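# Eight hand-equipped arms sort items into matching-colored containers

## Task

Put every item into the container that matches the color the item displays.

## Robot and tools

Setup: eight identical i2rt Big YAM arms, arm1 to arm8. Each has six joints, a five-fingered right hand and a wrist camera (armN_cam_wrist). Six fixed room cameras also watch the scene: cam_room_a1, cam_room_a2, cam_room_a3, cam_room_b1, cam_room_b2 and cam_room_b3. Feet sit near x=-0.56 (arm1 to arm4, at y about +5.16, +2.22, -0.76, -3.70) and x=+0.57 (arm5 to arm8, at y about +3.70, +0.72, -2.24, -5.19), all about 0.9 m up. Each foot faces its own +x. Reach is roughly 1.07 m from the joint1 axis.

Frame: there is a single scene frame. Its origin is on the floor, +z is up, and lengths are in metres. The hand point sits 0.045 m ahead of the palm. In its local axes, +z runs along the straight fingers, +y points out of the palm, and +x runs across the palm away from the thumb. Reported hand positions can be off, more so at long reach. hand_target is the pose the drive is currently aiming for.

move: one action for any subset of arms. Each arm you name gets an object, and an arm you leave out receives nothing new.
- joints: absolute targets by name. joint1_rad -2.879..2.879 (rotates about the foot, positive counter-clockwise seen from above). joint2_rad 0..3.141 (shoulder). joint3_rad 0..3.019 (elbow). joint4_rad -1.692..1.57 (hand pitch, positive tips the fingers up). joint5_rad -1.57..1.57 (sideways swing, positive toward the arm's right). joint6_rad -2.094..2.094 (roll, positive clockwise seen from behind). Hand keys hand_little, hand_ring, hand_middle, hand_index, hand_thumb_bend and hand_thumb_turn run -1..1: +1 is open or straight (for the thumb turn, beside the palm), -1 is closed (for the thumb turn, opposite the fingers). hand_force_limit -1..1 sets the closing stop force, from about 0 to 10 N (15 N for the thumb). hand_speed -0.96..1 sets finger speed; the start value is -0.8.
- target: one list of 7 numbers for that arm, [x, y, z, qw, qx, qy, qz]. It is an absolute hand pose in the scene frame, in metres. The hand travels in a straight line to it from its current hand_target. With a target, joints may contain only hand keys.
- speed: top path speed, 0.002..0.5 m/s, default 0.25. It is valid only alongside target. Rotation speed is capped at twice this value in rad/s.
- min_time_s: 0.1..8 s, the shortest duration for that arm's joint motions.
- cameras: a list of camera names, or ["all"]. A call with no action returns the full state plus all images.
All hand paths in one call finish together; the slowest one sets the time. Paths last 0.5..10 s and no action exceeds 15 s. Paths do not avoid obstacles or other arms. Hands trail, drift and may overshoot speed, and they often stop a centimetre or more away from the goal.

wait: seconds 0..10 plus optional cameras. It commands nothing new. zoom_image: camera name and region [x0,y0,x1,y1] in pixels, at most 504x504; only cameras in the latest images can be zoomed. show_instructions shows the reference page. finished_scene ends the scene for good, so call it only once every item sits in its matching container.

Results: the "move" line gives each moved arm "done" or its worst status. joint_status and hand_status give how each motion ended:
- "off_target": stopped short and may still be pushing.
- "time_out": the arm keeps a nearby target and keeps pushing; on_its_own lists what it does without a command. To stop the push, send the joint its reported position.
- "not_followed", "joint command not followed" or "pose unreachable": a self- or arm-collision check held the motion back.
Arms under "as last shown" were not commanded this time. hand_stopped_by gives six words for little, ring, middle, index, thumb_bend and thumb_turn: moving, target, force, stalled or fault. The *_load_n values are fingertip forces in N, positive when pushed open; a grip has been lost when they drop to about 0. Joint velocities reading "within noise" means the arm is still. JOINT TORQUES include gravity. A MOTOR HOT line warns of 85 °C; at 100 °C the arm goes limp for 30..60 s.

Gripping: turn the thumb in front of the palm (thumb_turn near -1) and wrap the fingers around objects about 0.035..0.065 m thick; handles can be down to about 0.025 m. A finger motor moves only when its target changes. For a soft grip, close with hand_speed at or below -0.94 and a modest force_limit. To loosen, send values more open than the current reading. The wrist bracket on the little-finger side sticks out and can hit things.

Avoid:
- Letting any item leave the work area or reach the floor, especially from a height.
- Two robots pressing hard on each other, including a hand closing on another arm's fingers.
- Hard impacts, releasing things while moving, and arms pushing for a long time against a blocked or unreachable pose (this heats the motors).
- Excessive force on the fingers.
Loose objects may be nudged now and then. The scene keeps running while you plan, so keep your replies brief.

Each tool is called after "Request:" as name(argument=value, ...), one argument or row to a line, values as JSON.

Reference images:

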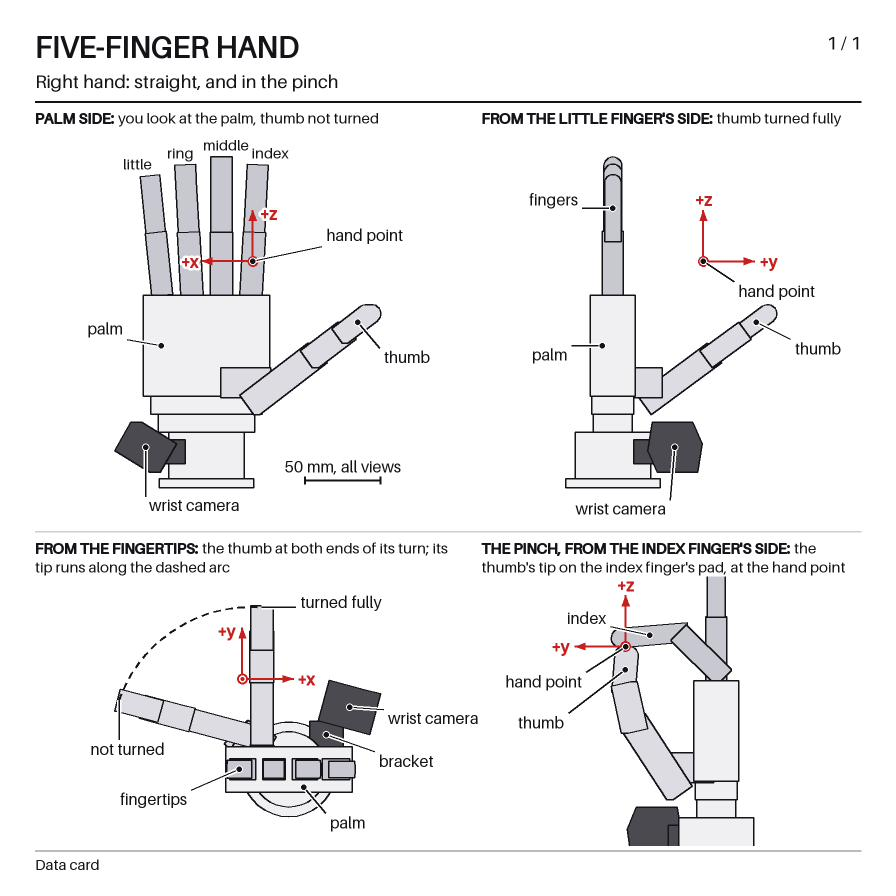

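## Session

Request:
move(
)

Scene clock: 0.00 s.
Joint torques (N m): no reading
Motor temperatures (°C): arm1=[26 35 29 27 31 32] | arm2=[32 36 29 34 29 30] | arm3=[32 34 31 31 28 26] | arm4=[38 35 28 36 33 31] | arm5=[37 28 28 37 28 28] | arm6=[30 31 32 34 29 30] | arm7=[32 37 32 30 31 30] | arm8=[33 26 30 36 31 31]
Heat: arm1: hottest joint2_rad 35 °C; arm2: hottest joint2_rad 36 °C; arm3: hottest joint2_rad 34 °C; arm4: hottest joint1_rad 38 °C; arm5: hottest joint1_rad 37 °C; arm6: hottest joint4_rad 34 °C; arm7: hottest joint2_rad 37 °C; arm8: hottest joint4_rad 36 °C.
Joint velocities: within noise
arm1.joint_positions: joint1_rad=-0.190 joint2_rad=+0.634 joint3_rad=+1.380 joint4_rad=-1.545 joint5_rad=+0.228 joint6_rad=-0.973 hand_little=+1.000 hand_ring=+1.000 hand_middle=+1.000 hand_index=+1.000 hand_thumb_turn=+1.000 hand_thumb_bend=+1.000 hand_force_limit=+0.000 hand_speed=-0.800
arm1.joint_status: not commanded
arm1.hand_stopped_by: target,target,target,target,target,target
arm1.little_load_n: 0.0
arm1.ring_load_n: 0.0
arm1.middle_load_n: 0.0
arm1.index_load_n: 0.0
arm1.thumb_bend_load_n: 0.0
arm1.thumb_turn_load_n: 0.0
arm1.hand: x=-0.4422 y=+5.3037 z=+1.3634 quat_wxyz=(-0.229, +0.887, +0.248, +0.315) (m; scene frame)
arm1.hand_target: x=-0.4422 y=+5.3039 z=+1.3732 quat_wxyz=(-0.239, +0.883, +0.245, +0.321) (m; scene frame)
arm1.hand_status: not commanded
arm2.joint_positions: joint1_rad=+0.276 joint2_rad=+0.560 joint3_rad=+1.435 joint4_rad=-1.169 joint5_rad=-0.140 joint6_rad=-1.224 hand_little=+1.000 hand_ring=+1.000 hand_middle=+1.000 hand_index=+1.000 hand_thumb_turn=+1.000 hand_thumb_bend=+1.000 hand_force_limit=+0.000 hand_speed=-0.800
arm2.joint_status: not commanded
arm2.hand_stopped_by: target,target,target,target,target,target
arm2.little_load_n: 0.0
arm2.ring_load_n: 0.0
arm2.middle_load_n: 0.0
arm2.index_load_n: 0.0
arm2.thumb_bend_load_n: 0.0
arm2.thumb_turn_load_n: 0.0
arm2.hand: x=-0.6300 y=+2.4379 z=+1.4335 quat_wxyz=(-0.554, +0.553, +0.580, +0.224) (m; scene frame)
arm2.hand_target: x=-0.6294 y=+2.4355 z=+1.4447 quat_wxyz=(-0.563, +0.547, +0.576, +0.229) (m; scene frame)
arm2.hand_status: not commanded
arm3.joint_positions: joint1_rad=+0.141 joint2_rad=+0.626 joint3_rad=+1.356 joint4_rad=-1.238 joint5_rad=-0.049 joint6_rad=-1.161 hand_little=+1.000 hand_ring=+1.000 hand_middle=+1.000 hand_index=+1.000 hand_thumb_turn=+1.000 hand_thumb_bend=+1.000 hand_force_limit=+0.000 hand_speed=-0.800
arm3.joint_status: not commanded
arm3.hand_stopped_by: target,target,target,target,target,target
arm3.little_load_n: 0.0
arm3.ring_load_n: 0.0
arm3.middle_load_n: 0.0
arm3.index_load_n: 0.0
arm3.thumb_bend_load_n: 0.0
arm3.thumb_turn_load_n: 0.0
arm3.hand: x=-0.5153 y=-1.0192 z=+1.3932 quat_wxyz=(+0.205, +0.566, -0.654, +0.459) (m; scene frame)
arm3.hand_target: x=-0.5155 y=-1.0181 z=+1.4021 quat_wxyz=(+0.209, +0.563, -0.650, +0.466) (m; scene frame)
arm3.hand_status: not commanded
arm4.joint_positions: joint1_rad=-0.149 joint2_rad=+0.608 joint3_rad=+1.324 joint4_rad=-1.267 joint5_rad=-0.212 joint6_rad=-0.853 hand_little=+1.000 hand_ring=+1.000 hand_middle=+1.000 hand_index=+1.000 hand_thumb_turn=+1.000 hand_thumb_bend=+1.000 hand_force_limit=+0.000 hand_speed=-0.800
arm4.joint_status: not commanded
arm4.hand_stopped_by: target,target,target,target,target,target
arm4.little_load_n: 0.0
arm4.ring_load_n: 0.0
arm4.middle_load_n: 0.5
arm4.index_load_n: 0.0
arm4.thumb_bend_load_n: 0.0
arm4.thumb_turn_load_n: 0.5
arm4.hand: x=-0.6035 y=-3.9217 z=+1.4124 quat_wxyz=(+0.186, +0.298, -0.814, +0.463) (m; scene frame)
arm4.hand_target: x=-0.6033 y=-3.9214 z=+1.4273 quat_wxyz=(+0.195, +0.297, -0.805, +0.475) (m; scene frame)
arm4.hand_status: not commanded
arm5.joint_positions: joint1_rad=+0.097 joint2_rad=+0.578 joint3_rad=+1.357 joint4_rad=-1.396 joint5_rad=-0.019 joint6_rad=-1.393 hand_little=+1.000 hand_ring=+1.000 hand_middle=+1.000 hand_index=+1.000 hand_thumb_turn=+1.000 hand_thumb_bend=+1.000 hand_force_limit=+0.000 hand_speed=-0.800
arm5.joint_status: not commanded
arm5.hand_stopped_by: target,target,target,target,target,target
arm5.little_load_n: 0.0
arm5.ring_load_n: 0.0
arm5.middle_load_n: 0.0
arm5.index_load_n: 0.0
arm5.thumb_bend_load_n: 0.0
arm5.thumb_turn_load_n: 0.0
arm5.hand: x=+0.6268 y=+3.9038 z=+1.3650 quat_wxyz=(-0.366, +0.670, +0.580, +0.284) (m; scene frame)
arm5.hand_target: x=+0.6269 y=+3.9034 z=+1.3777 quat_wxyz=(-0.376, +0.665, +0.576, +0.292) (m; scene frame)
arm5.hand_status: not commanded
arm6.joint_positions: joint1_rad=+0.290 joint2_rad=+0.629 joint3_rad=+1.347 joint4_rad=-1.143 joint5_rad=+0.210 joint6_rad=-1.290 hand_little=+1.000 hand_ring=+1.000 hand_middle=+1.000 hand_index=+1.000 hand_thumb_turn=+1.000 hand_thumb_bend=+1.000 hand_force_limit=+0.000 hand_speed=-0.800
arm6.joint_status: not commanded
arm6.hand_stopped_by: target,target,target,target,target,target
arm6.little_load_n: 0.0
arm6.ring_load_n: 0.0
arm6.middle_load_n: 0.0
arm6.index_load_n: 0.0
arm6.thumb_bend_load_n: 0.5
arm6.thumb_turn_load_n: 0.0
arm6.hand: x=+0.5517 y=+0.9921 z=+1.4154 quat_wxyz=(-0.436, +0.616, +0.572, +0.322) (m; scene frame)
arm6.hand_target: x=+0.5523 y=+0.9906 z=+1.4277 quat_wxyz=(-0.446, +0.612, +0.566, +0.326) (m; scene frame)
arm6.hand_status: not commanded
arm7.joint_positions: joint1_rad=-0.109 joint2_rad=+0.621 joint3_rad=+1.367 joint4_rad=-1.393 joint5_rad=+0.180 joint6_rad=-1.190 hand_little=+1.000 hand_ring=+1.000 hand_middle=+1.000 hand_index=+1.000 hand_thumb_turn=+1.000 hand_thumb_bend=+1.000 hand_force_limit=+0.000 hand_speed=-0.800
arm7.joint_status: not commanded
arm7.hand_stopped_by: target,target,target,target,target,target
arm7.little_load_n: 0.0
arm7.ring_load_n: 0.0
arm7.middle_load_n: 0.0
arm7.index_load_n: 0.0
arm7.thumb_bend_load_n: 0.0
arm7.thumb_turn_load_n: 0.0
arm7.hand: x=+0.5149 y=-2.4399 z=+1.3745 quat_wxyz=(+0.315, +0.467, -0.759, +0.327) (m; scene frame)
arm7.hand_target: x=+0.5148 y=-2.4397 z=+1.3864 quat_wxyz=(+0.322, +0.462, -0.754, +0.338) (m; scene frame)
arm7.hand_status: not commanded
arm8.joint_positions: joint1_rad=-0.270 joint2_rad=+0.621 joint3_rad=+1.489 joint4_rad=-1.598 joint5_rad=-0.030 joint6_rad=-1.001 hand_little=+1.000 hand_ring=+1.000 hand_middle=+1.000 hand_index=+1.000 hand_thumb_turn=+1.000 hand_thumb_bend=+1.000 hand_force_limit=+0.000 hand_speed=-0.800
arm8.joint_status: not commanded
arm8.hand_stopped_by: target,target,target,target,target,target
arm8.little_load_n: 0.0
arm8.ring_load_n: 0.0
arm8.middle_load_n: 0.0
arm8.index_load_n: 0.0
arm8.thumb_bend_load_n: 0.0
arm8.thumb_turn_load_n: 0.0
arm8.hand: x=+0.4807 y=-5.3311 z=+1.3779 quat_wxyz=(+0.243, +0.312, -0.855, +0.336) (m; scene frame)
arm8.hand_target: x=+0.4808 y=-5.3308 z=+1.3879 quat_wxyz=(+0.251, +0.310, -0.849, +0.346) (m; scene frame)
arm8.hand_status: not commanded
pictures: arm1_cam_wrist, arm2_cam_wrist, arm3_cam_wrist, arm4_cam_wrist, arm5_cam_wrist, arm6_cam_wrist, arm7_cam_wrist, arm8_cam_wrist, cam_room_a1, cam_room_a2, cam_room_a3, cam_room_b1, cam_room_b2, cam_room_b3

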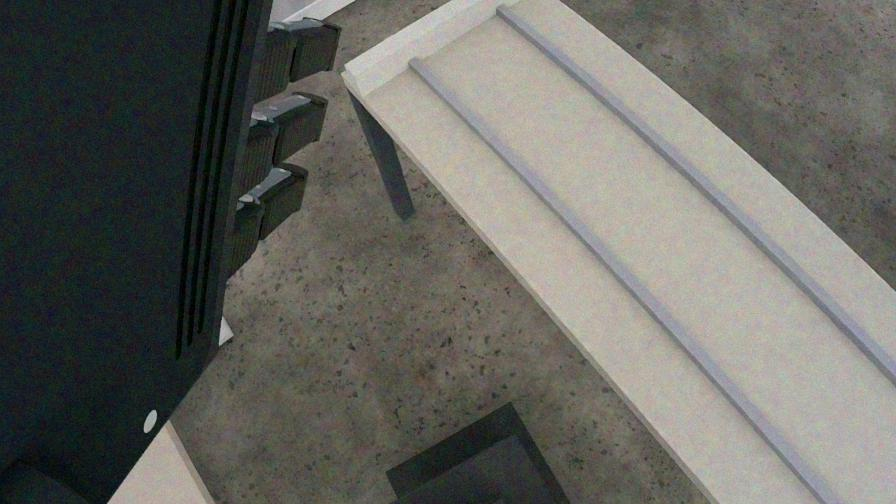

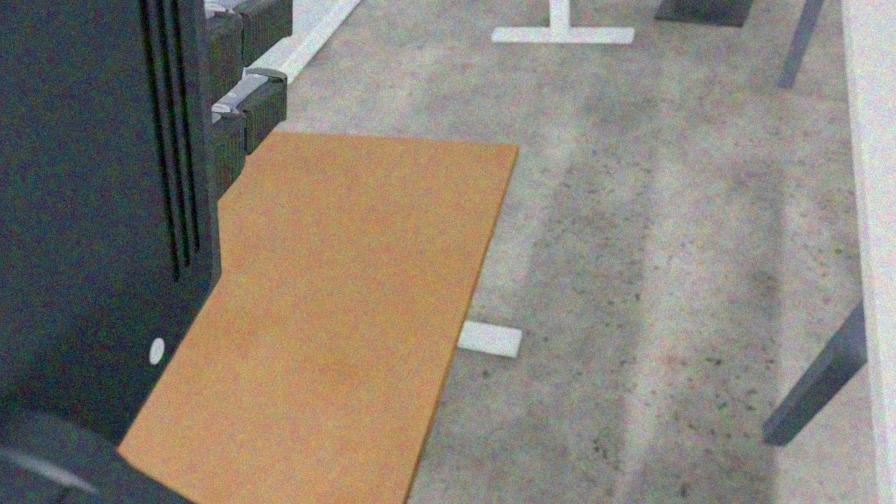

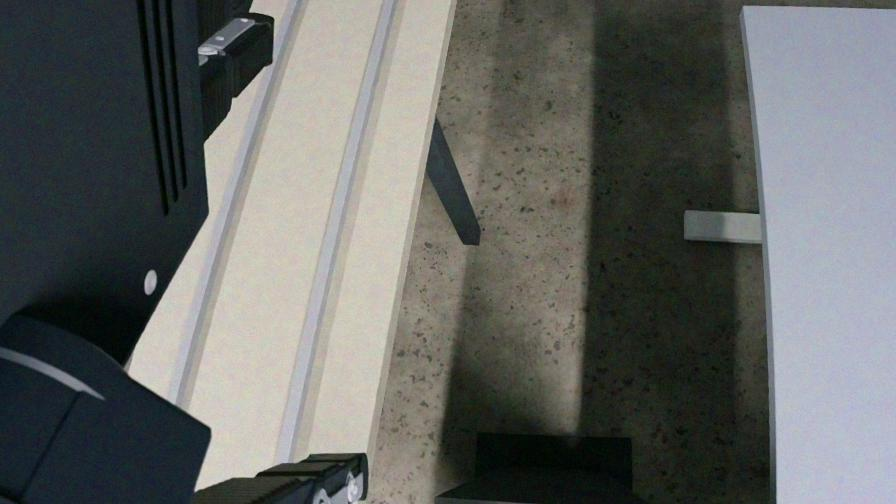

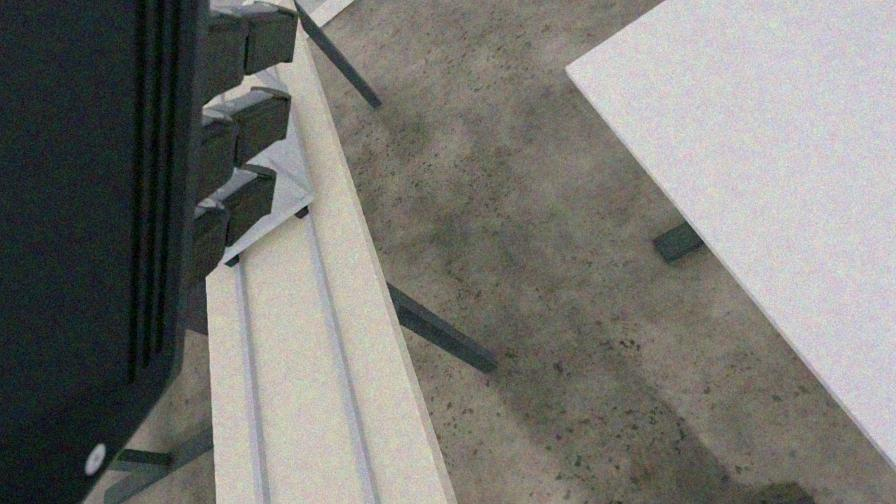

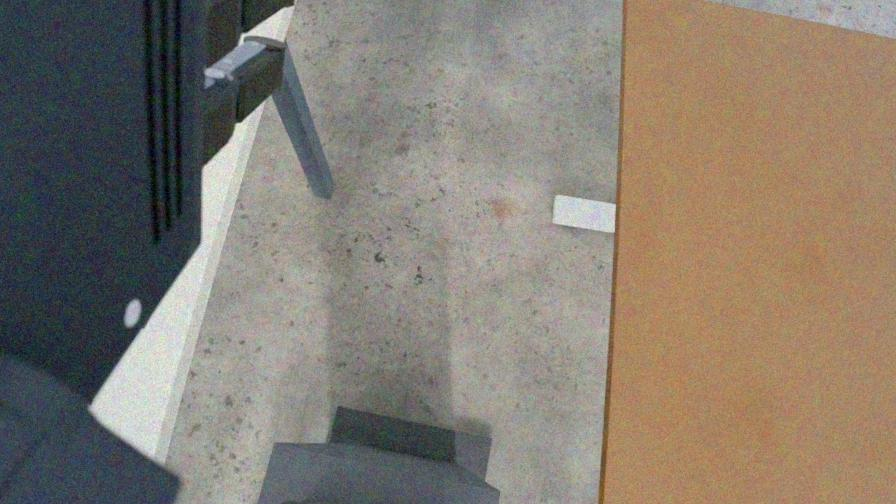

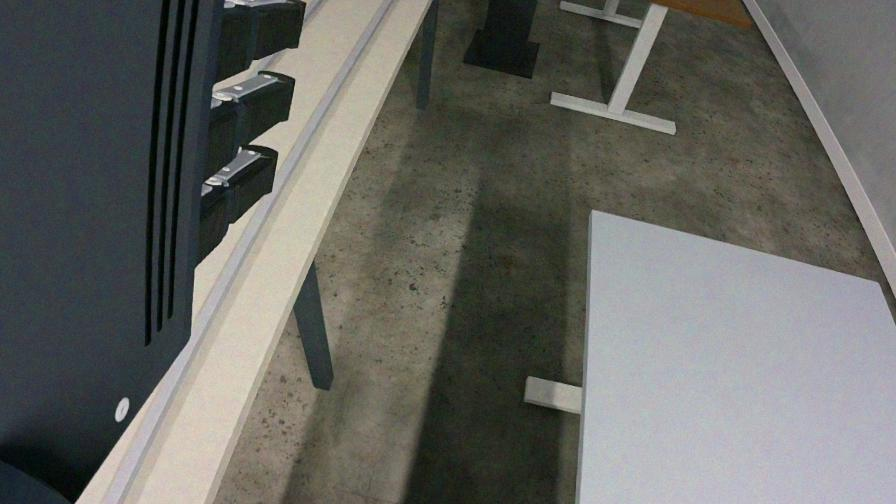

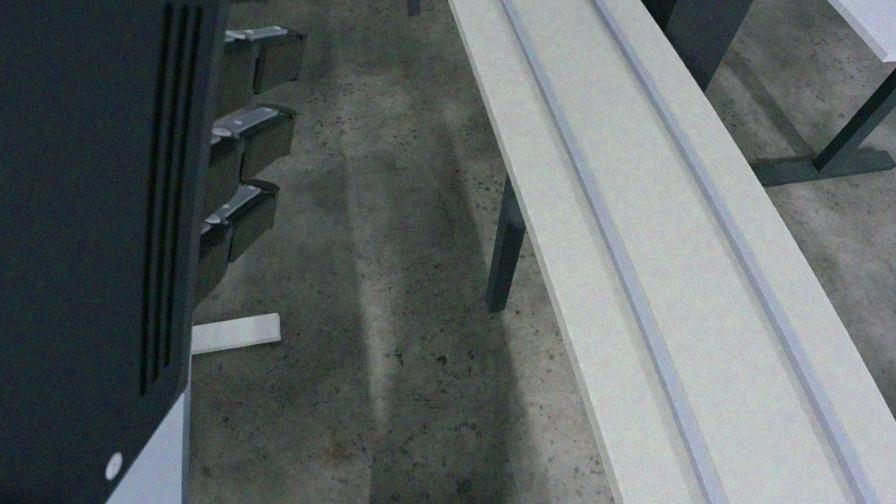

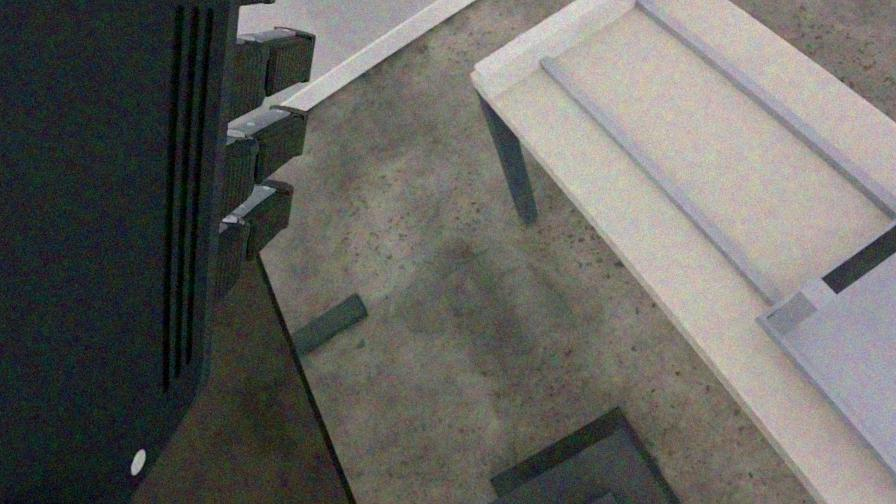

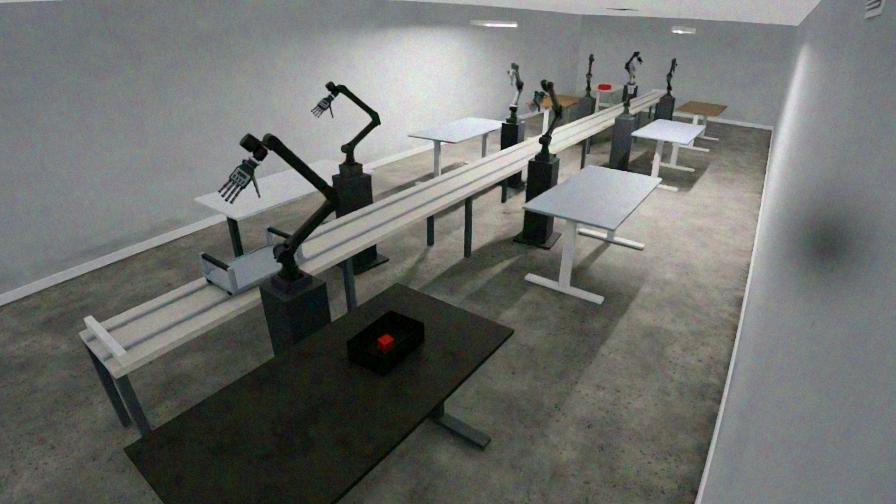

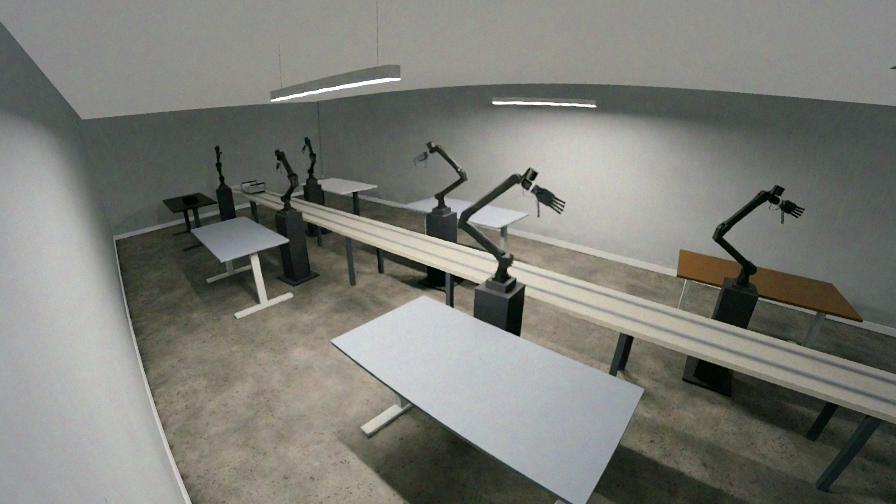

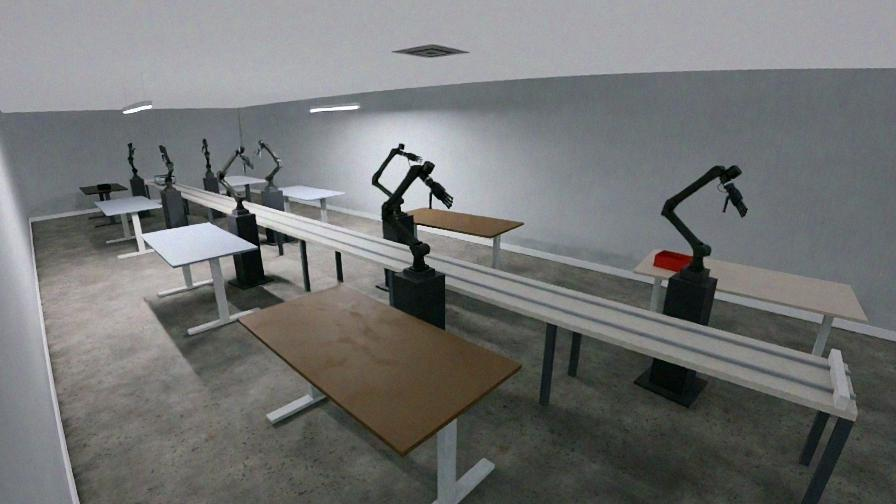

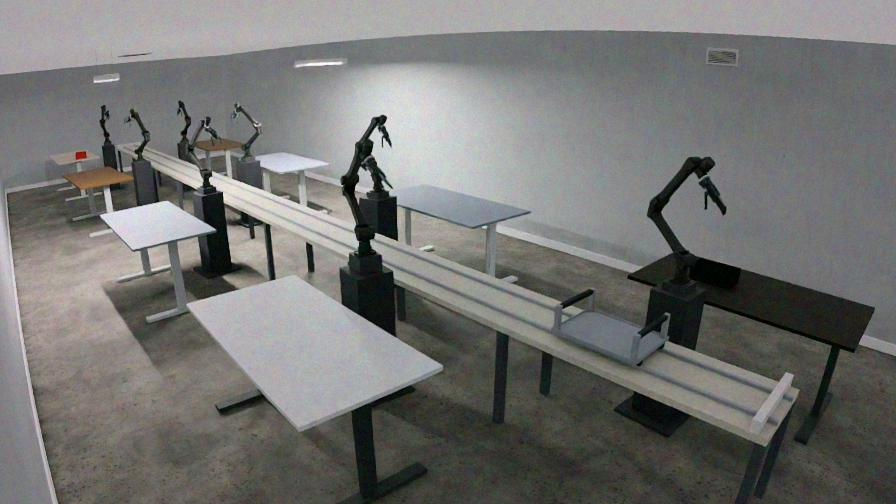

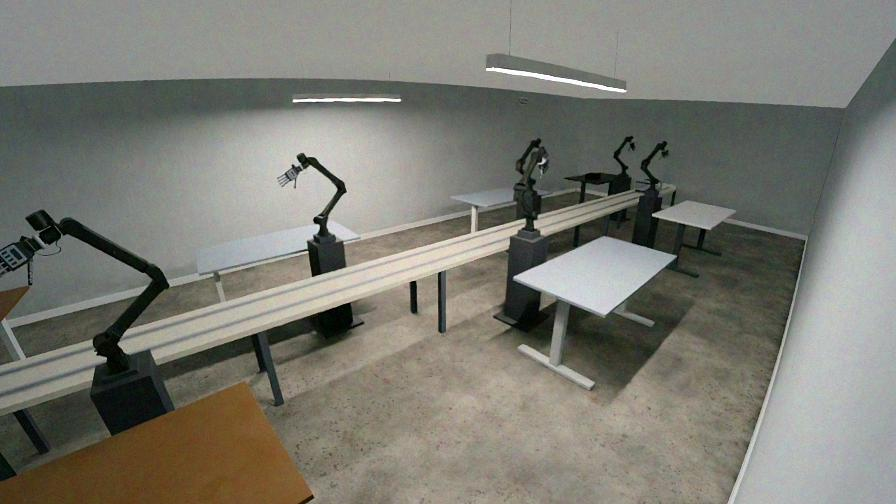

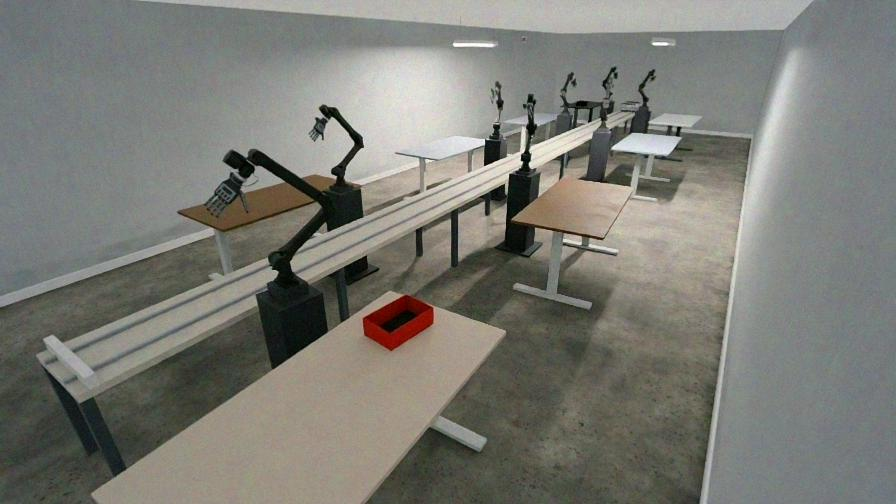

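Request:
zoom_image(
  camera="cam_room_a1",
  region=[300, 280, 480, 400],
)

Request:
zoom_image(
  camera="cam_room_b3",
  region=[320, 270, 480, 370],
)

Request:
zoom_image(
  camera="cam_room_b1",
  region=[500, 230, 820, 450],
)

Request:
zoom_image(
  camera="cam_room_a1",
  region=[60, 200, 360, 400],
)

Scaled by 2.800 from the camera's 896x504 image, which has a finer 1280x720 frame.

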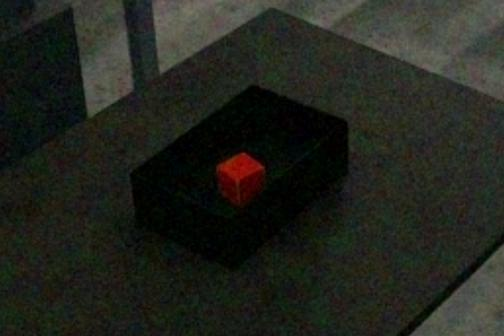

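Scaled by 3.150 from the camera's 896x504 image, which has a finer 1280x720 frame.

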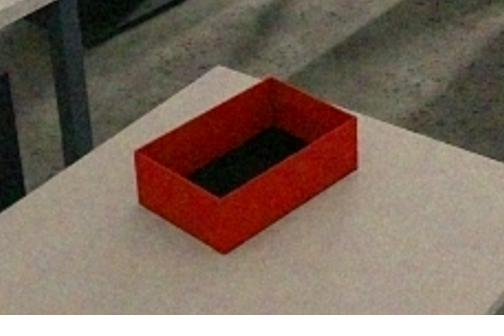

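Scaled by 1.575 from the camera's 896x504 image, which has a finer 1280x720 frame.

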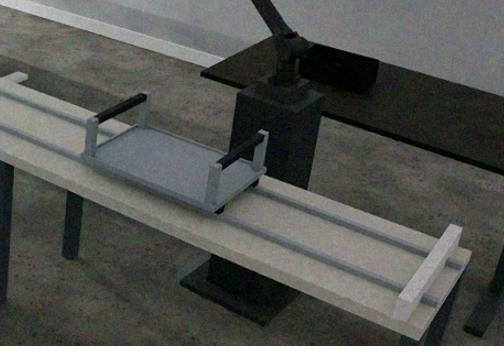

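Scaled by 1.680 from the camera's 896x504 image, which has a finer 1280x720 frame.

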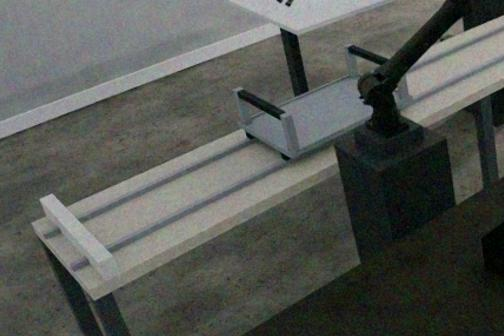

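Request:
move(
  arm8={"joints":{"joint1_rad":1.49,"joint6_rad":0,"joint5_rad":0}},
  arm1={"joints":{"joint1_rad":2.035,"joint6_rad":0,"joint5_rad":0}},
  cameras=["arm8_cam_wrist","arm1_cam_wrist"],
)

Scene clock: 78.40 s.
Joint torques (N m): arm1=[0.21 2.08 8.18 1.58 -0.1 0.03] | arm2=[0.5 3.37 8.95 1.91 -0.01 -0.05] | arm3=[0.26 3.14 8.06 2.17 -0.19 0.01] | arm4=[0.56 1.79 10.93 2.02 -0.02 0.01] | arm5=[2.43 3.14 8.1 1.81 -0.12 0.04] | arm6=[0.44 1.61 10.58 0.87 0.06 -0.01] | arm7=[-0.97 0.5 8.94 2.37 0.13 -0.02] | arm8=[-0.97 1.73 10.22 2.09 -0.05 0.07]
Motor temperatures (°C): arm1=[26 34 37 27 30 30] | arm2=[32 36 37 33 28 29] | arm3=[31 33 38 31 27 26] | arm4=[37 35 42 36 32 29] | arm5=[37 29 36 37 27 27] | arm6=[30 31 40 34 28 29] | arm7=[32 37 41 30 30 29] | arm8=[33 26 35 35 30 30]
Heat: arm1: hottest joint3_rad 37 °C; arm2: hottest joint3_rad 37 °C; arm3: hottest joint3_rad 38 °C; arm4: hottest joint3_rad 42 °C; arm5: hottest joint1_rad 37 °C; arm6: hottest joint3_rad 40 °C; arm7: hottest joint3_rad 41 °C; arm8: hottest joint3_rad 35 °C.
move: arm1 done; arm8 done
Joint velocities: within noise
arm1.joint_positions: joint1_rad=+2.029 joint2_rad=+0.634 joint3_rad=+1.380 joint4_rad=-1.545 joint5_rad=+0.002 joint6_rad=-0.011 hand_little=+1.000 hand_ring=+1.000 hand_middle=+1.000 hand_index=+1.000 hand_thumb_turn=+1.000 hand_thumb_bend=+1.000 hand_force_limit=+0.000 hand_speed=-0.800
arm1.joint_status: all done
arm1.hand_stopped_by: target,target,target,target,target,target
arm1.little_load_n: 0.0
arm1.ring_load_n: 0.0
arm1.middle_load_n: -0.5
arm1.index_load_n: 0.0
arm1.thumb_bend_load_n: 0.0
arm1.thumb_turn_load_n: 0.0
arm1.hand: x=-0.7348 y=+5.0822 z=+1.3523 quat_wxyz=(-0.220, +0.544, +0.751, -0.301) (m; scene frame)
arm1.hand_target: x=-0.7346 y=+5.0801 z=+1.3625 quat_wxyz=(-0.224, +0.543, +0.746, -0.314) (m; scene frame)
arm1.hand_status: not commanded
arm2, arm3, arm4, arm5, arm6, arm7: as last shown
arm4.middle_load_n: 0.0
arm4.thumb_turn_load_n: 0.0
arm6.thumb_bend_load_n: 0.0
arm6.thumb_turn_load_n: -0.5
arm8.joint_positions: joint1_rad=+1.476 joint2_rad=+0.621 joint3_rad=+1.489 joint4_rad=-1.598 joint5_rad=-0.002 joint6_rad=-0.013 hand_little=+1.000 hand_ring=+1.000 hand_middle=+1.000 hand_index=+1.000 hand_thumb_turn=+1.000 hand_thumb_bend=+1.000 hand_force_limit=+0.000 hand_speed=-0.800
arm8.joint_status: all done
arm8.hand_stopped_by: target,target,target,target,target,target
arm8.little_load_n: 0.0
arm8.ring_load_n: 0.0
arm8.middle_load_n: 0.0
arm8.index_load_n: 0.0
arm8.thumb_bend_load_n: 0.0
arm8.thumb_turn_load_n: 0.0
arm8.hand: x=+0.7203 y=-5.1792 z=+1.3735 quat_wxyz=(-0.260, +0.606, -0.684, +0.312) (m; scene frame)
arm8.hand_target: x=+0.7204 y=-5.1763 z=+1.3837 quat_wxyz=(-0.272, +0.602, -0.680, +0.318) (m; scene frame)
arm8.hand_status: not commanded
pictures: arm1_cam_wrist, arm8_cam_wrist
camera_calibration:
arm1_cam_wrist: T_world_to_cam=[[0.504537, 0.525934, -0.684716, -1.37685], [0.747046, -0.663519, 0.0408128, 3.88825], [-0.432857, -0.532106, -0.727666, 3.48422], [0, 0, 0, 1]] pos_world=[-0.701862, 5.15803, 1.43391]
arm8_cam_wrist: T_world_to_cam=[[-0.671617, -0.180782, -0.718504, 0.535602], [-0.329865, 0.941317, 0.0714955, 5.0331], [0.663415, 0.285027, -0.691839, 2.0598], [0, 0, 0, 1]] pos_world=[0.65346, -5.22801, 1.45004]

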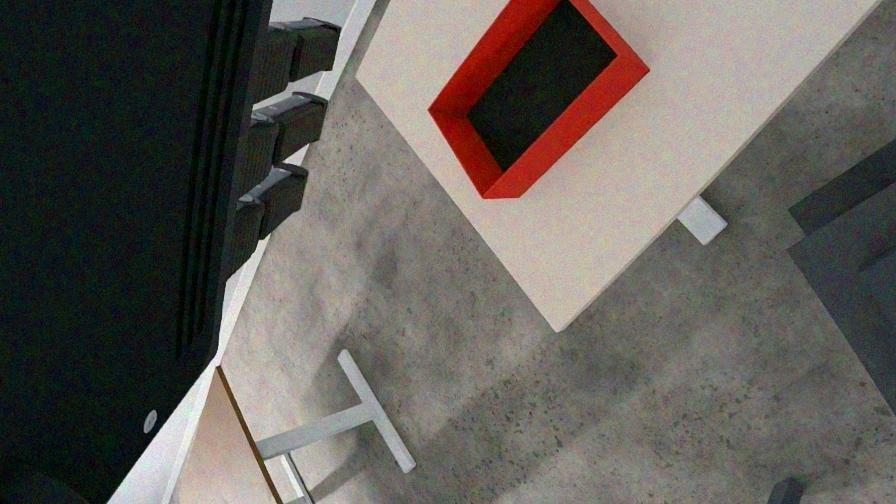

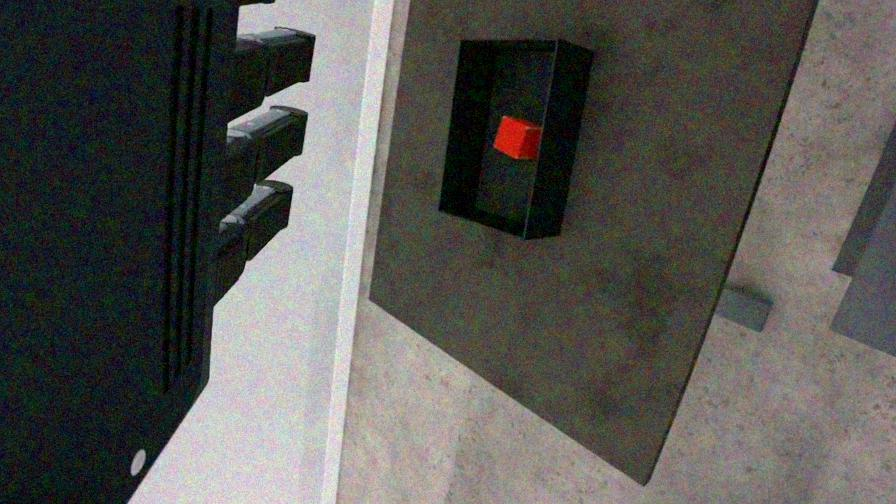

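Request:
move(
  arm8={"target":[1.15,-5.19,1.05,0.354,-0.612,0.612,-0.354],"joints":{"hand_thumb_turn":-1,"hand_speed":0}},
  cameras=["arm8_cam_wrist","cam_room_a1","cam_room_b1"],
)

Scene clock: 140.17 s.
Joint torques (N m): arm1=[0.21 2.08 8.17 1.59 -0.1 0.03] | arm2=[0.56 3.37 8.95 1.88 -0.01 -0.05] | arm3=[-0.03 3.02 8.09 2.19 -0.2 0.02] | arm4=[0.67 2.08 10.93 2 -0.03 0.02] | arm5=[2.43 3.14 8.12 1.81 -0.12 0.05] | arm6=[0.21 1.55 10.61 0.87 0.06 -0.01] | arm7=[-0.91 0.62 8.92 2.39 0.13 -0.01] | arm8=[-0.91 -10.93 15.72 2.7 -0.28 -0.18]
Motor temperatures (°C): arm1=[26 34 38 27 29 30] | arm2=[32 35 39 33 28 29] | arm3=[31 33 39 30 27 25] | arm4=[37 35 44 35 31 28] | arm5=[36 28 37 36 27 27] | arm6=[30 30 41 33 28 29] | arm7=[31 36 43 30 30 28] | arm8=[33 26 37 34 30 29]
Heat: arm1: hottest joint3_rad 38 °C; arm2: hottest joint3_rad 39 °C; arm3: hottest joint3_rad 39 °C; arm4: hottest joint3_rad 44 °C; arm5: hottest joint3_rad 37 °C; arm6: hottest joint3_rad 41 °C; arm7: hottest joint3_rad 43 °C; arm8: hottest joint3_rad 37 °C.
move: arm8 off_target
Joint velocities: within noise
arm1, arm2, arm3, arm4, arm5, arm6, arm7: as last shown
arm1.middle_load_n: 0.0
arm1.hand: x=-0.7348 y=+5.0822 z=+1.3523 quat_wxyz=(-0.220, +0.544, +0.751, -0.302) (m; scene frame)
arm1.hand_target: x=-0.7346 y=+5.0800 z=+1.3625 quat_wxyz=(-0.224, +0.543, +0.746, -0.314) (m; scene frame)
arm6.thumb_turn_load_n: 0.0
arm8.joint_positions: joint1_rad=+1.534 joint2_rad=+1.472 joint3_rad=+0.923 joint4_rad=-0.052 joint5_rad=-0.064 joint6_rad=-0.009 hand_little=+1.000 hand_ring=+1.000 hand_middle=+1.000 hand_index=+1.000 hand_thumb_turn=-1.000 hand_thumb_bend=+1.000 hand_force_limit=+0.000 hand_speed=+0.000
arm8.joint_status: all done
arm8.hand_stopped_by: target,target,target,target,target,target
arm8.little_load_n: 0.0
arm8.ring_load_n: 0.0
arm8.middle_load_n: -0.5
arm8.index_load_n: 0.0
arm8.thumb_bend_load_n: 0.0
arm8.thumb_turn_load_n: 0.0
arm8.hand: x=+1.1206 y=-5.1959 z=+1.0125 quat_wxyz=(-0.329, +0.616, -0.637, +0.328) (m; scene frame)
arm8.hand_target: x=+1.1470 y=-5.1899 z=+1.0510 quat_wxyz=(-0.354, +0.612, -0.612, +0.354) (m; scene frame)
arm8.hand_status: off_target (0.048 m and 5.1 deg from the pose sent, 0.538 m and 14.4 deg at the start)
pictures: arm8_cam_wrist, cam_room_a1, cam_room_b1
camera_calibration:
arm8_cam_wrist: T_world_to_cam=[[-0.549618, -0.223727, -0.804902, 0.269695], [-0.435187, 0.899099, 0.0472531, 5.12988], [0.713115, 0.376254, -0.591524, 1.86588], [0, 0, 0, 1]] pos_world=[1.0501, -5.25398, 1.07839]

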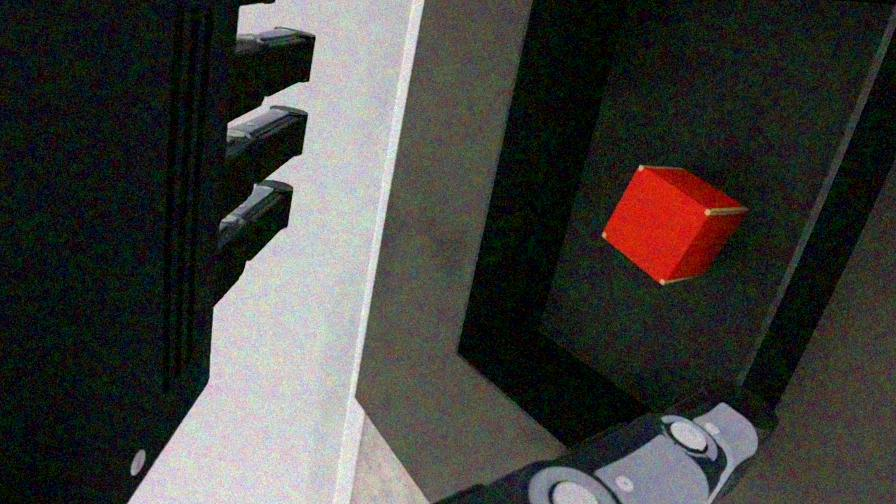

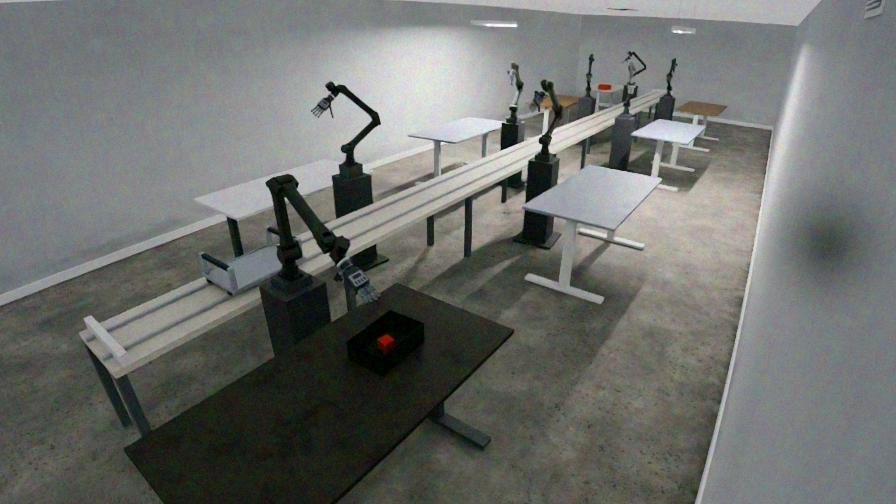

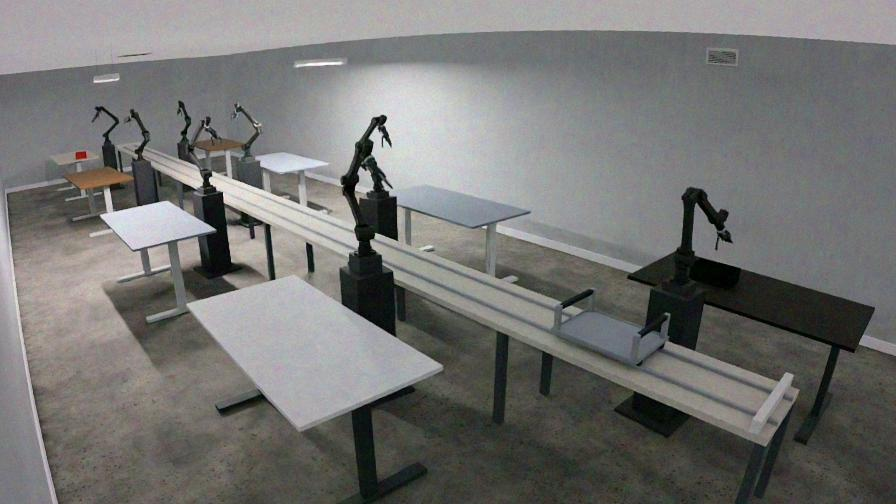

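Request:
move(
  arm8={"target":[1.215,-5.17,0.99,0.3455,-0.5418,0.6457,-0.4117],"speed":0.15},
  cameras=["arm8_cam_wrist"],
)

Scene clock: 200.57 s.
Joint torques (N m): arm1=[0.21 2.02 8.17 1.58 -0.1 0.04] | arm2=[0.5 3.43 8.96 1.89 -0.01 -0.06] | arm3=[0.21 3.72 7.95 2.1 -0.18 -0.01] | arm4=[0.62 2.02 11 2.04 -0.02 0.02] | arm5=[2.43 3.19 8.12 1.81 -0.12 0.04] | arm6=[0.26 1.55 10.55 0.88 0.07 0] | arm7=[-0.97 0.5 8.95 2.37 0.13 -0.02] | arm8=[-1.08 -11.75 14.32 2.71 0.12 0.07]
Motor temperatures (°C): arm1=[26 34 39 26 29 29] | arm2=[32 35 39 32 28 29] | arm3=[31 32 40 30 26 25] | arm4=[36 34 45 34 30 28] | arm5=[36 28 38 36 26 26] | arm6=[29 30 41 33 28 28] | arm7=[31 36 44 29 30 28] | arm8=[33 28 42 34 29 28]
Heat: arm1: hottest joint3_rad 39 °C; arm2: hottest joint3_rad 39 °C; arm3: hottest joint3_rad 40 °C; arm4: hottest joint3_rad 45 °C; arm5: hottest joint3_rad 38 °C; arm6: hottest joint3_rad 41 °C; arm7: hottest joint3_rad 44 °C; arm8: hottest joint3_rad 42 °C.
move: arm8 off_target
Joint velocities: within noise
arm1, arm2, arm3, arm4, arm5, arm6, arm7: as last shown
arm7.thumb_turn_load_n: 0.5
arm8.joint_positions: joint1_rad=+1.637 joint2_rad=+1.684 joint3_rad=+0.967 joint4_rad=+0.214 joint5_rad=+0.178 joint6_rad=+0.087 hand_little=+1.000 hand_ring=+1.000 hand_middle=+1.000 hand_index=+1.000 hand_thumb_turn=-1.000 hand_thumb_bend=+1.000 hand_force_limit=+0.000 hand_speed=+0.000
arm8.joint_status: not commanded
arm8.hand_stopped_by: target,target,target,target,target,target
arm8.little_load_n: 0.0
arm8.ring_load_n: 0.0
arm8.middle_load_n: 0.0
arm8.index_load_n: 0.0
arm8.thumb_bend_load_n: 0.0
arm8.thumb_turn_load_n: 0.0
arm8.hand: x=+1.1860 y=-5.1785 z=+0.9644 quat_wxyz=(-0.320, +0.556, -0.655, +0.398) (m; scene frame)
arm8.hand_target: x=+1.2124 y=-5.1699 z=+0.9911 quat_wxyz=(-0.346, +0.542, -0.646, +0.412) (m; scene frame)
arm8.hand_status: off_target (0.040 m and 3.8 deg from the pose sent, 0.100 m and 13.0 deg at the start)
pictures: arm8_cam_wrist
camera_calibration:
arm8_cam_wrist: T_world_to_cam=[[-0.494903, -0.185283, -0.848965, 0.447475], [-0.295248, 0.954733, -0.0362516, 5.34768], [0.817251, 0.232714, -0.527205, 0.855407], [0, 0, 0, 1]] pos_world=[1.10126, -5.22176, 1.02473]

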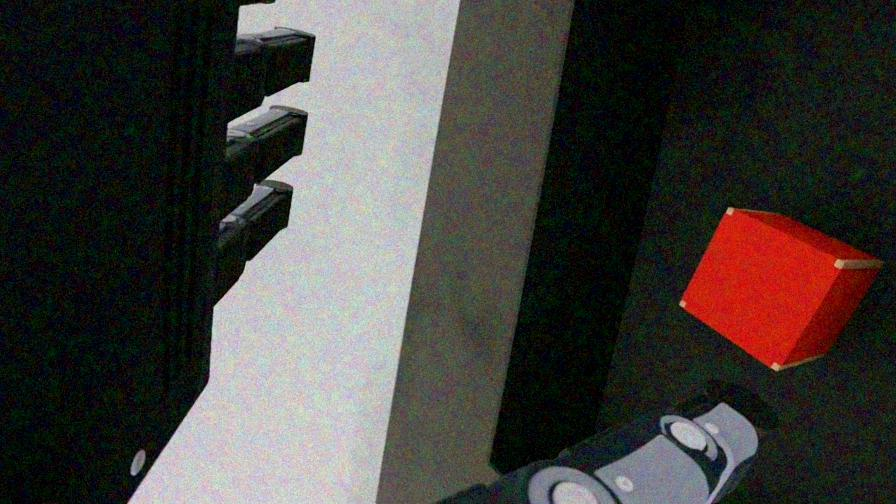

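Request:
move(
  arm8={"target":[1.24,-5.161,0.93,0.2638,-0.5789,0.7021,-0.32],"speed":0.15,"joints":{"hand_index":0.6,"hand_middle":0.6,"hand_ring":0.6,"hand_little":0.6}},
  cameras=["arm8_cam_wrist"],
)

Scene clock: 310.07 s.
Joint torques (N m): arm1=[0.21 2.02 8.17 1.59 -0.1 0.04] | arm2=[0.56 3.31 8.96 1.91 -0.01 -0.05] | arm3=[-0.44 3.08 8.13 2.07 -0.19 0] | arm4=[0.62 1.96 11.02 2.09 -0.02 0.01] | arm5=[2.43 3.19 8.1 1.83 -0.12 0.05] | arm6=[0.32 1.67 10.58 0.91 0.07 -0.01] | arm7=[-0.85 0.62 8.96 2.4 0.13 -0.02] | arm8=[-0.73 -14.04 14.5 1.5 -0.11 0.09]
Motor temperatures (°C): arm1=[26 33 40 26 28 28] | arm2=[32 35 40 31 27 28] | arm3=[30 32 40 29 26 25] | arm4=[36 34 47 34 29 27] | arm5=[35 28 38 35 26 26] | arm6=[29 30 42 32 27 28] | arm7=[30 36 45 29 29 28] | arm8=[32 28 46 33 29 28]
Heat: arm1: hottest joint3_rad 40 °C; arm2: hottest joint3_rad 40 °C; arm3: hottest joint3_rad 40 °C; arm4: hottest joint3_rad 47 °C; arm5: hottest joint3_rad 38 °C; arm6: hottest joint3_rad 42 °C; arm7: hottest joint3_rad 45 °C; arm8: hottest joint3_rad 46 °C.
move: arm8 off_target
Joint velocities: within noise
arm1, arm2, arm3, arm4, arm5, arm6, arm7: as last shown
arm1.thumb_turn_load_n: -0.5
arm7.thumb_turn_load_n: 0.0
arm8.joint_positions: joint1_rad=+1.638 joint2_rad=+1.869 joint3_rad=+1.216 joint4_rad=-0.116 joint5_rad=+0.163 joint6_rad=+0.146 hand_little=+0.600 hand_ring=+0.600 hand_middle=+0.600 hand_index=+0.600 hand_thumb_turn=-1.000 hand_thumb_bend=+1.000 hand_force_limit=+0.000 hand_speed=+0.000
arm8.joint_status: all done
arm8.hand_stopped_by: target,target,target,target,target,target
arm8.little_load_n: 0.0
arm8.ring_load_n: 0.0
arm8.middle_load_n: 0.0
arm8.index_load_n: 0.0
arm8.thumb_bend_load_n: 0.0
arm8.thumb_turn_load_n: 0.0
arm8.hand: x=+1.2140 y=-5.1718 z=+0.9090 quat_wxyz=(-0.243, +0.586, -0.708, +0.312) (m; scene frame)
arm8.hand_target: x=+1.2381 y=-5.1608 z=+0.9308 quat_wxyz=(-0.264, +0.579, -0.702, +0.320) (m; scene frame)
arm8.hand_status: off_target (0.035 m and 2.8 deg from the pose sent, 0.066 m and 12.6 deg at the start)
pictures: arm8_cam_wrist
camera_calibration:
arm8_cam_wrist: T_world_to_cam=[[-0.698999, -0.130706, -0.703077, 0.812928], [-0.264286, 0.960767, 0.0841416, 5.23175], [0.664495, 0.244628, -0.706118, 1.2115], [0, 0, 0, 1]] pos_world=[1.14588, -5.2166, 0.986806]

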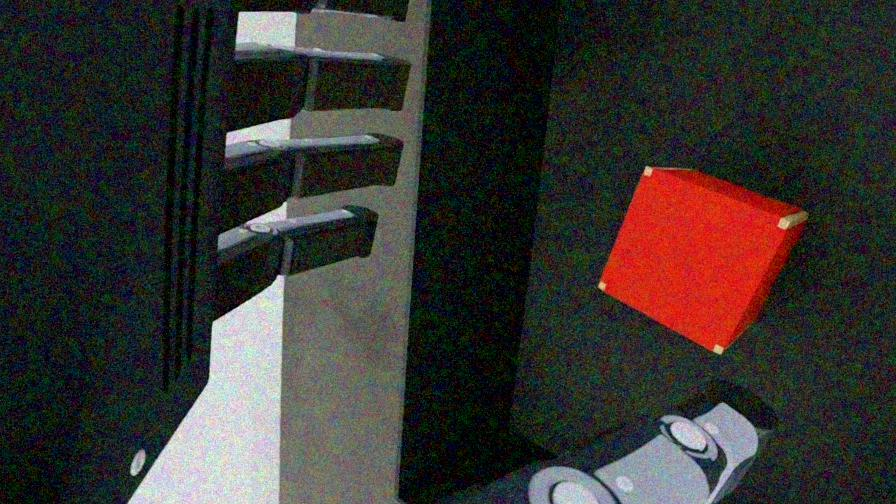

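Request:
move(
  arm8={"target":[1.236,-5.16,0.79,0.2638,-0.5789,0.7021,-0.32],"speed":0.1},
  cameras=["arm8_cam_wrist"],
)

Scene clock: 318.53 s.
Joint torques (N m): arm1=[0.15 2.02 8.17 1.58 -0.1 0.04] | arm2=[0.5 3.31 8.96 1.89 -0.01 -0.05] | arm3=[0.38 3.55 7.95 2.18 -0.17 0] | arm4=[0.62 1.85 10.99 2.02 -0.03 -0.02] | arm5=[2.43 3.14 8.1 1.8 -0.12 0.05] | arm6=[0.38 1.49 10.58 0.9 0.06 0] | arm7=[-0.73 0.56 8.94 2.4 0.13 -0.02] | arm8=[-0.91 -13.8 7.65 2.35 0.09 0.03]
Motor temperatures (°C): arm1=[26 33 40 26 28 28] | arm2=[32 35 40 31 27 28] | arm3=[30 32 40 29 26 25] | arm4=[36 34 47 34 29 27] | arm5=[35 28 39 35 26 26] | arm6=[29 30 42 32 27 28] | arm7=[30 36 45 29 29 27] | arm8=[32 29 46 33 29 28]
Heat: arm1: hottest joint3_rad 40 °C; arm2: hottest joint3_rad 40 °C; arm3: hottest joint3_rad 40 °C; arm4: hottest joint3_rad 47 °C; arm5: hottest joint3_rad 39 °C; arm6: hottest joint3_rad 42 °C; arm7: hottest joint3_rad 45 °C; arm8: hottest joint3_rad 46 °C.
move: arm8 off_target
Joint velocities: within noise
arm1, arm2, arm3, arm4, arm5, arm6, arm7: as last shown
arm1.thumb_turn_load_n: 0.0
arm3.little_load_n: 0.5
arm8.joint_positions: joint1_rad=+1.643 joint2_rad=+2.099 joint3_rad=+1.216 joint4_rad=+0.174 joint5_rad=+0.163 joint6_rad=+0.153 hand_little=+0.600 hand_ring=+0.600 hand_middle=+0.600 hand_index=+0.600 hand_thumb_turn=-1.000 hand_thumb_bend=+1.000 hand_force_limit=+0.000 hand_speed=+0.000
arm8.joint_status: not commanded
arm8.hand_stopped_by: target,target,target,target,target,target
arm8.little_load_n: 0.0
arm8.ring_load_n: 0.0
arm8.middle_load_n: 0.0
arm8.index_load_n: 0.0
arm8.thumb_bend_load_n: 0.0
arm8.thumb_turn_load_n: -0.5
arm8.hand: x=+1.2395 y=-5.1694 z=+0.8068 quat_wxyz=(-0.266, +0.575, -0.701, +0.327) (m; scene frame)
arm8.hand_target: x=+1.2354 y=-5.1602 z=+0.7904 quat_wxyz=(-0.264, +0.579, -0.702, +0.320) (m; scene frame)
arm8.hand_status: off_target (0.020 m and 1.0 deg from the pose sent, 0.122 m and 2.8 deg at the start)
pictures: arm8_cam_wrist
camera_calibration:
arm8_cam_wrist: T_world_to_cam=[[-0.654265, -0.126391, -0.745629, 0.760479], [-0.269672, 0.960114, 0.073881, 5.25634], [0.706551, 0.249413, -0.662253, 1.05899], [0, 0, 0, 1]] pos_world=[1.16681, -5.21469, 0.880014]

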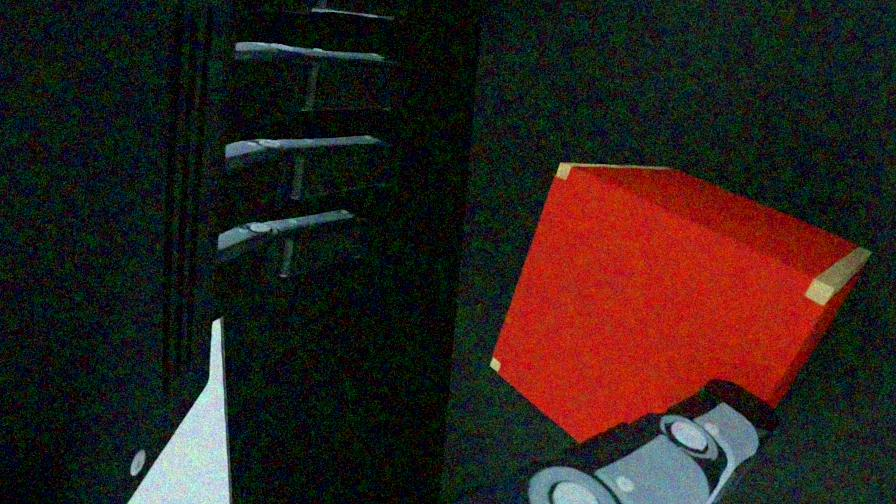

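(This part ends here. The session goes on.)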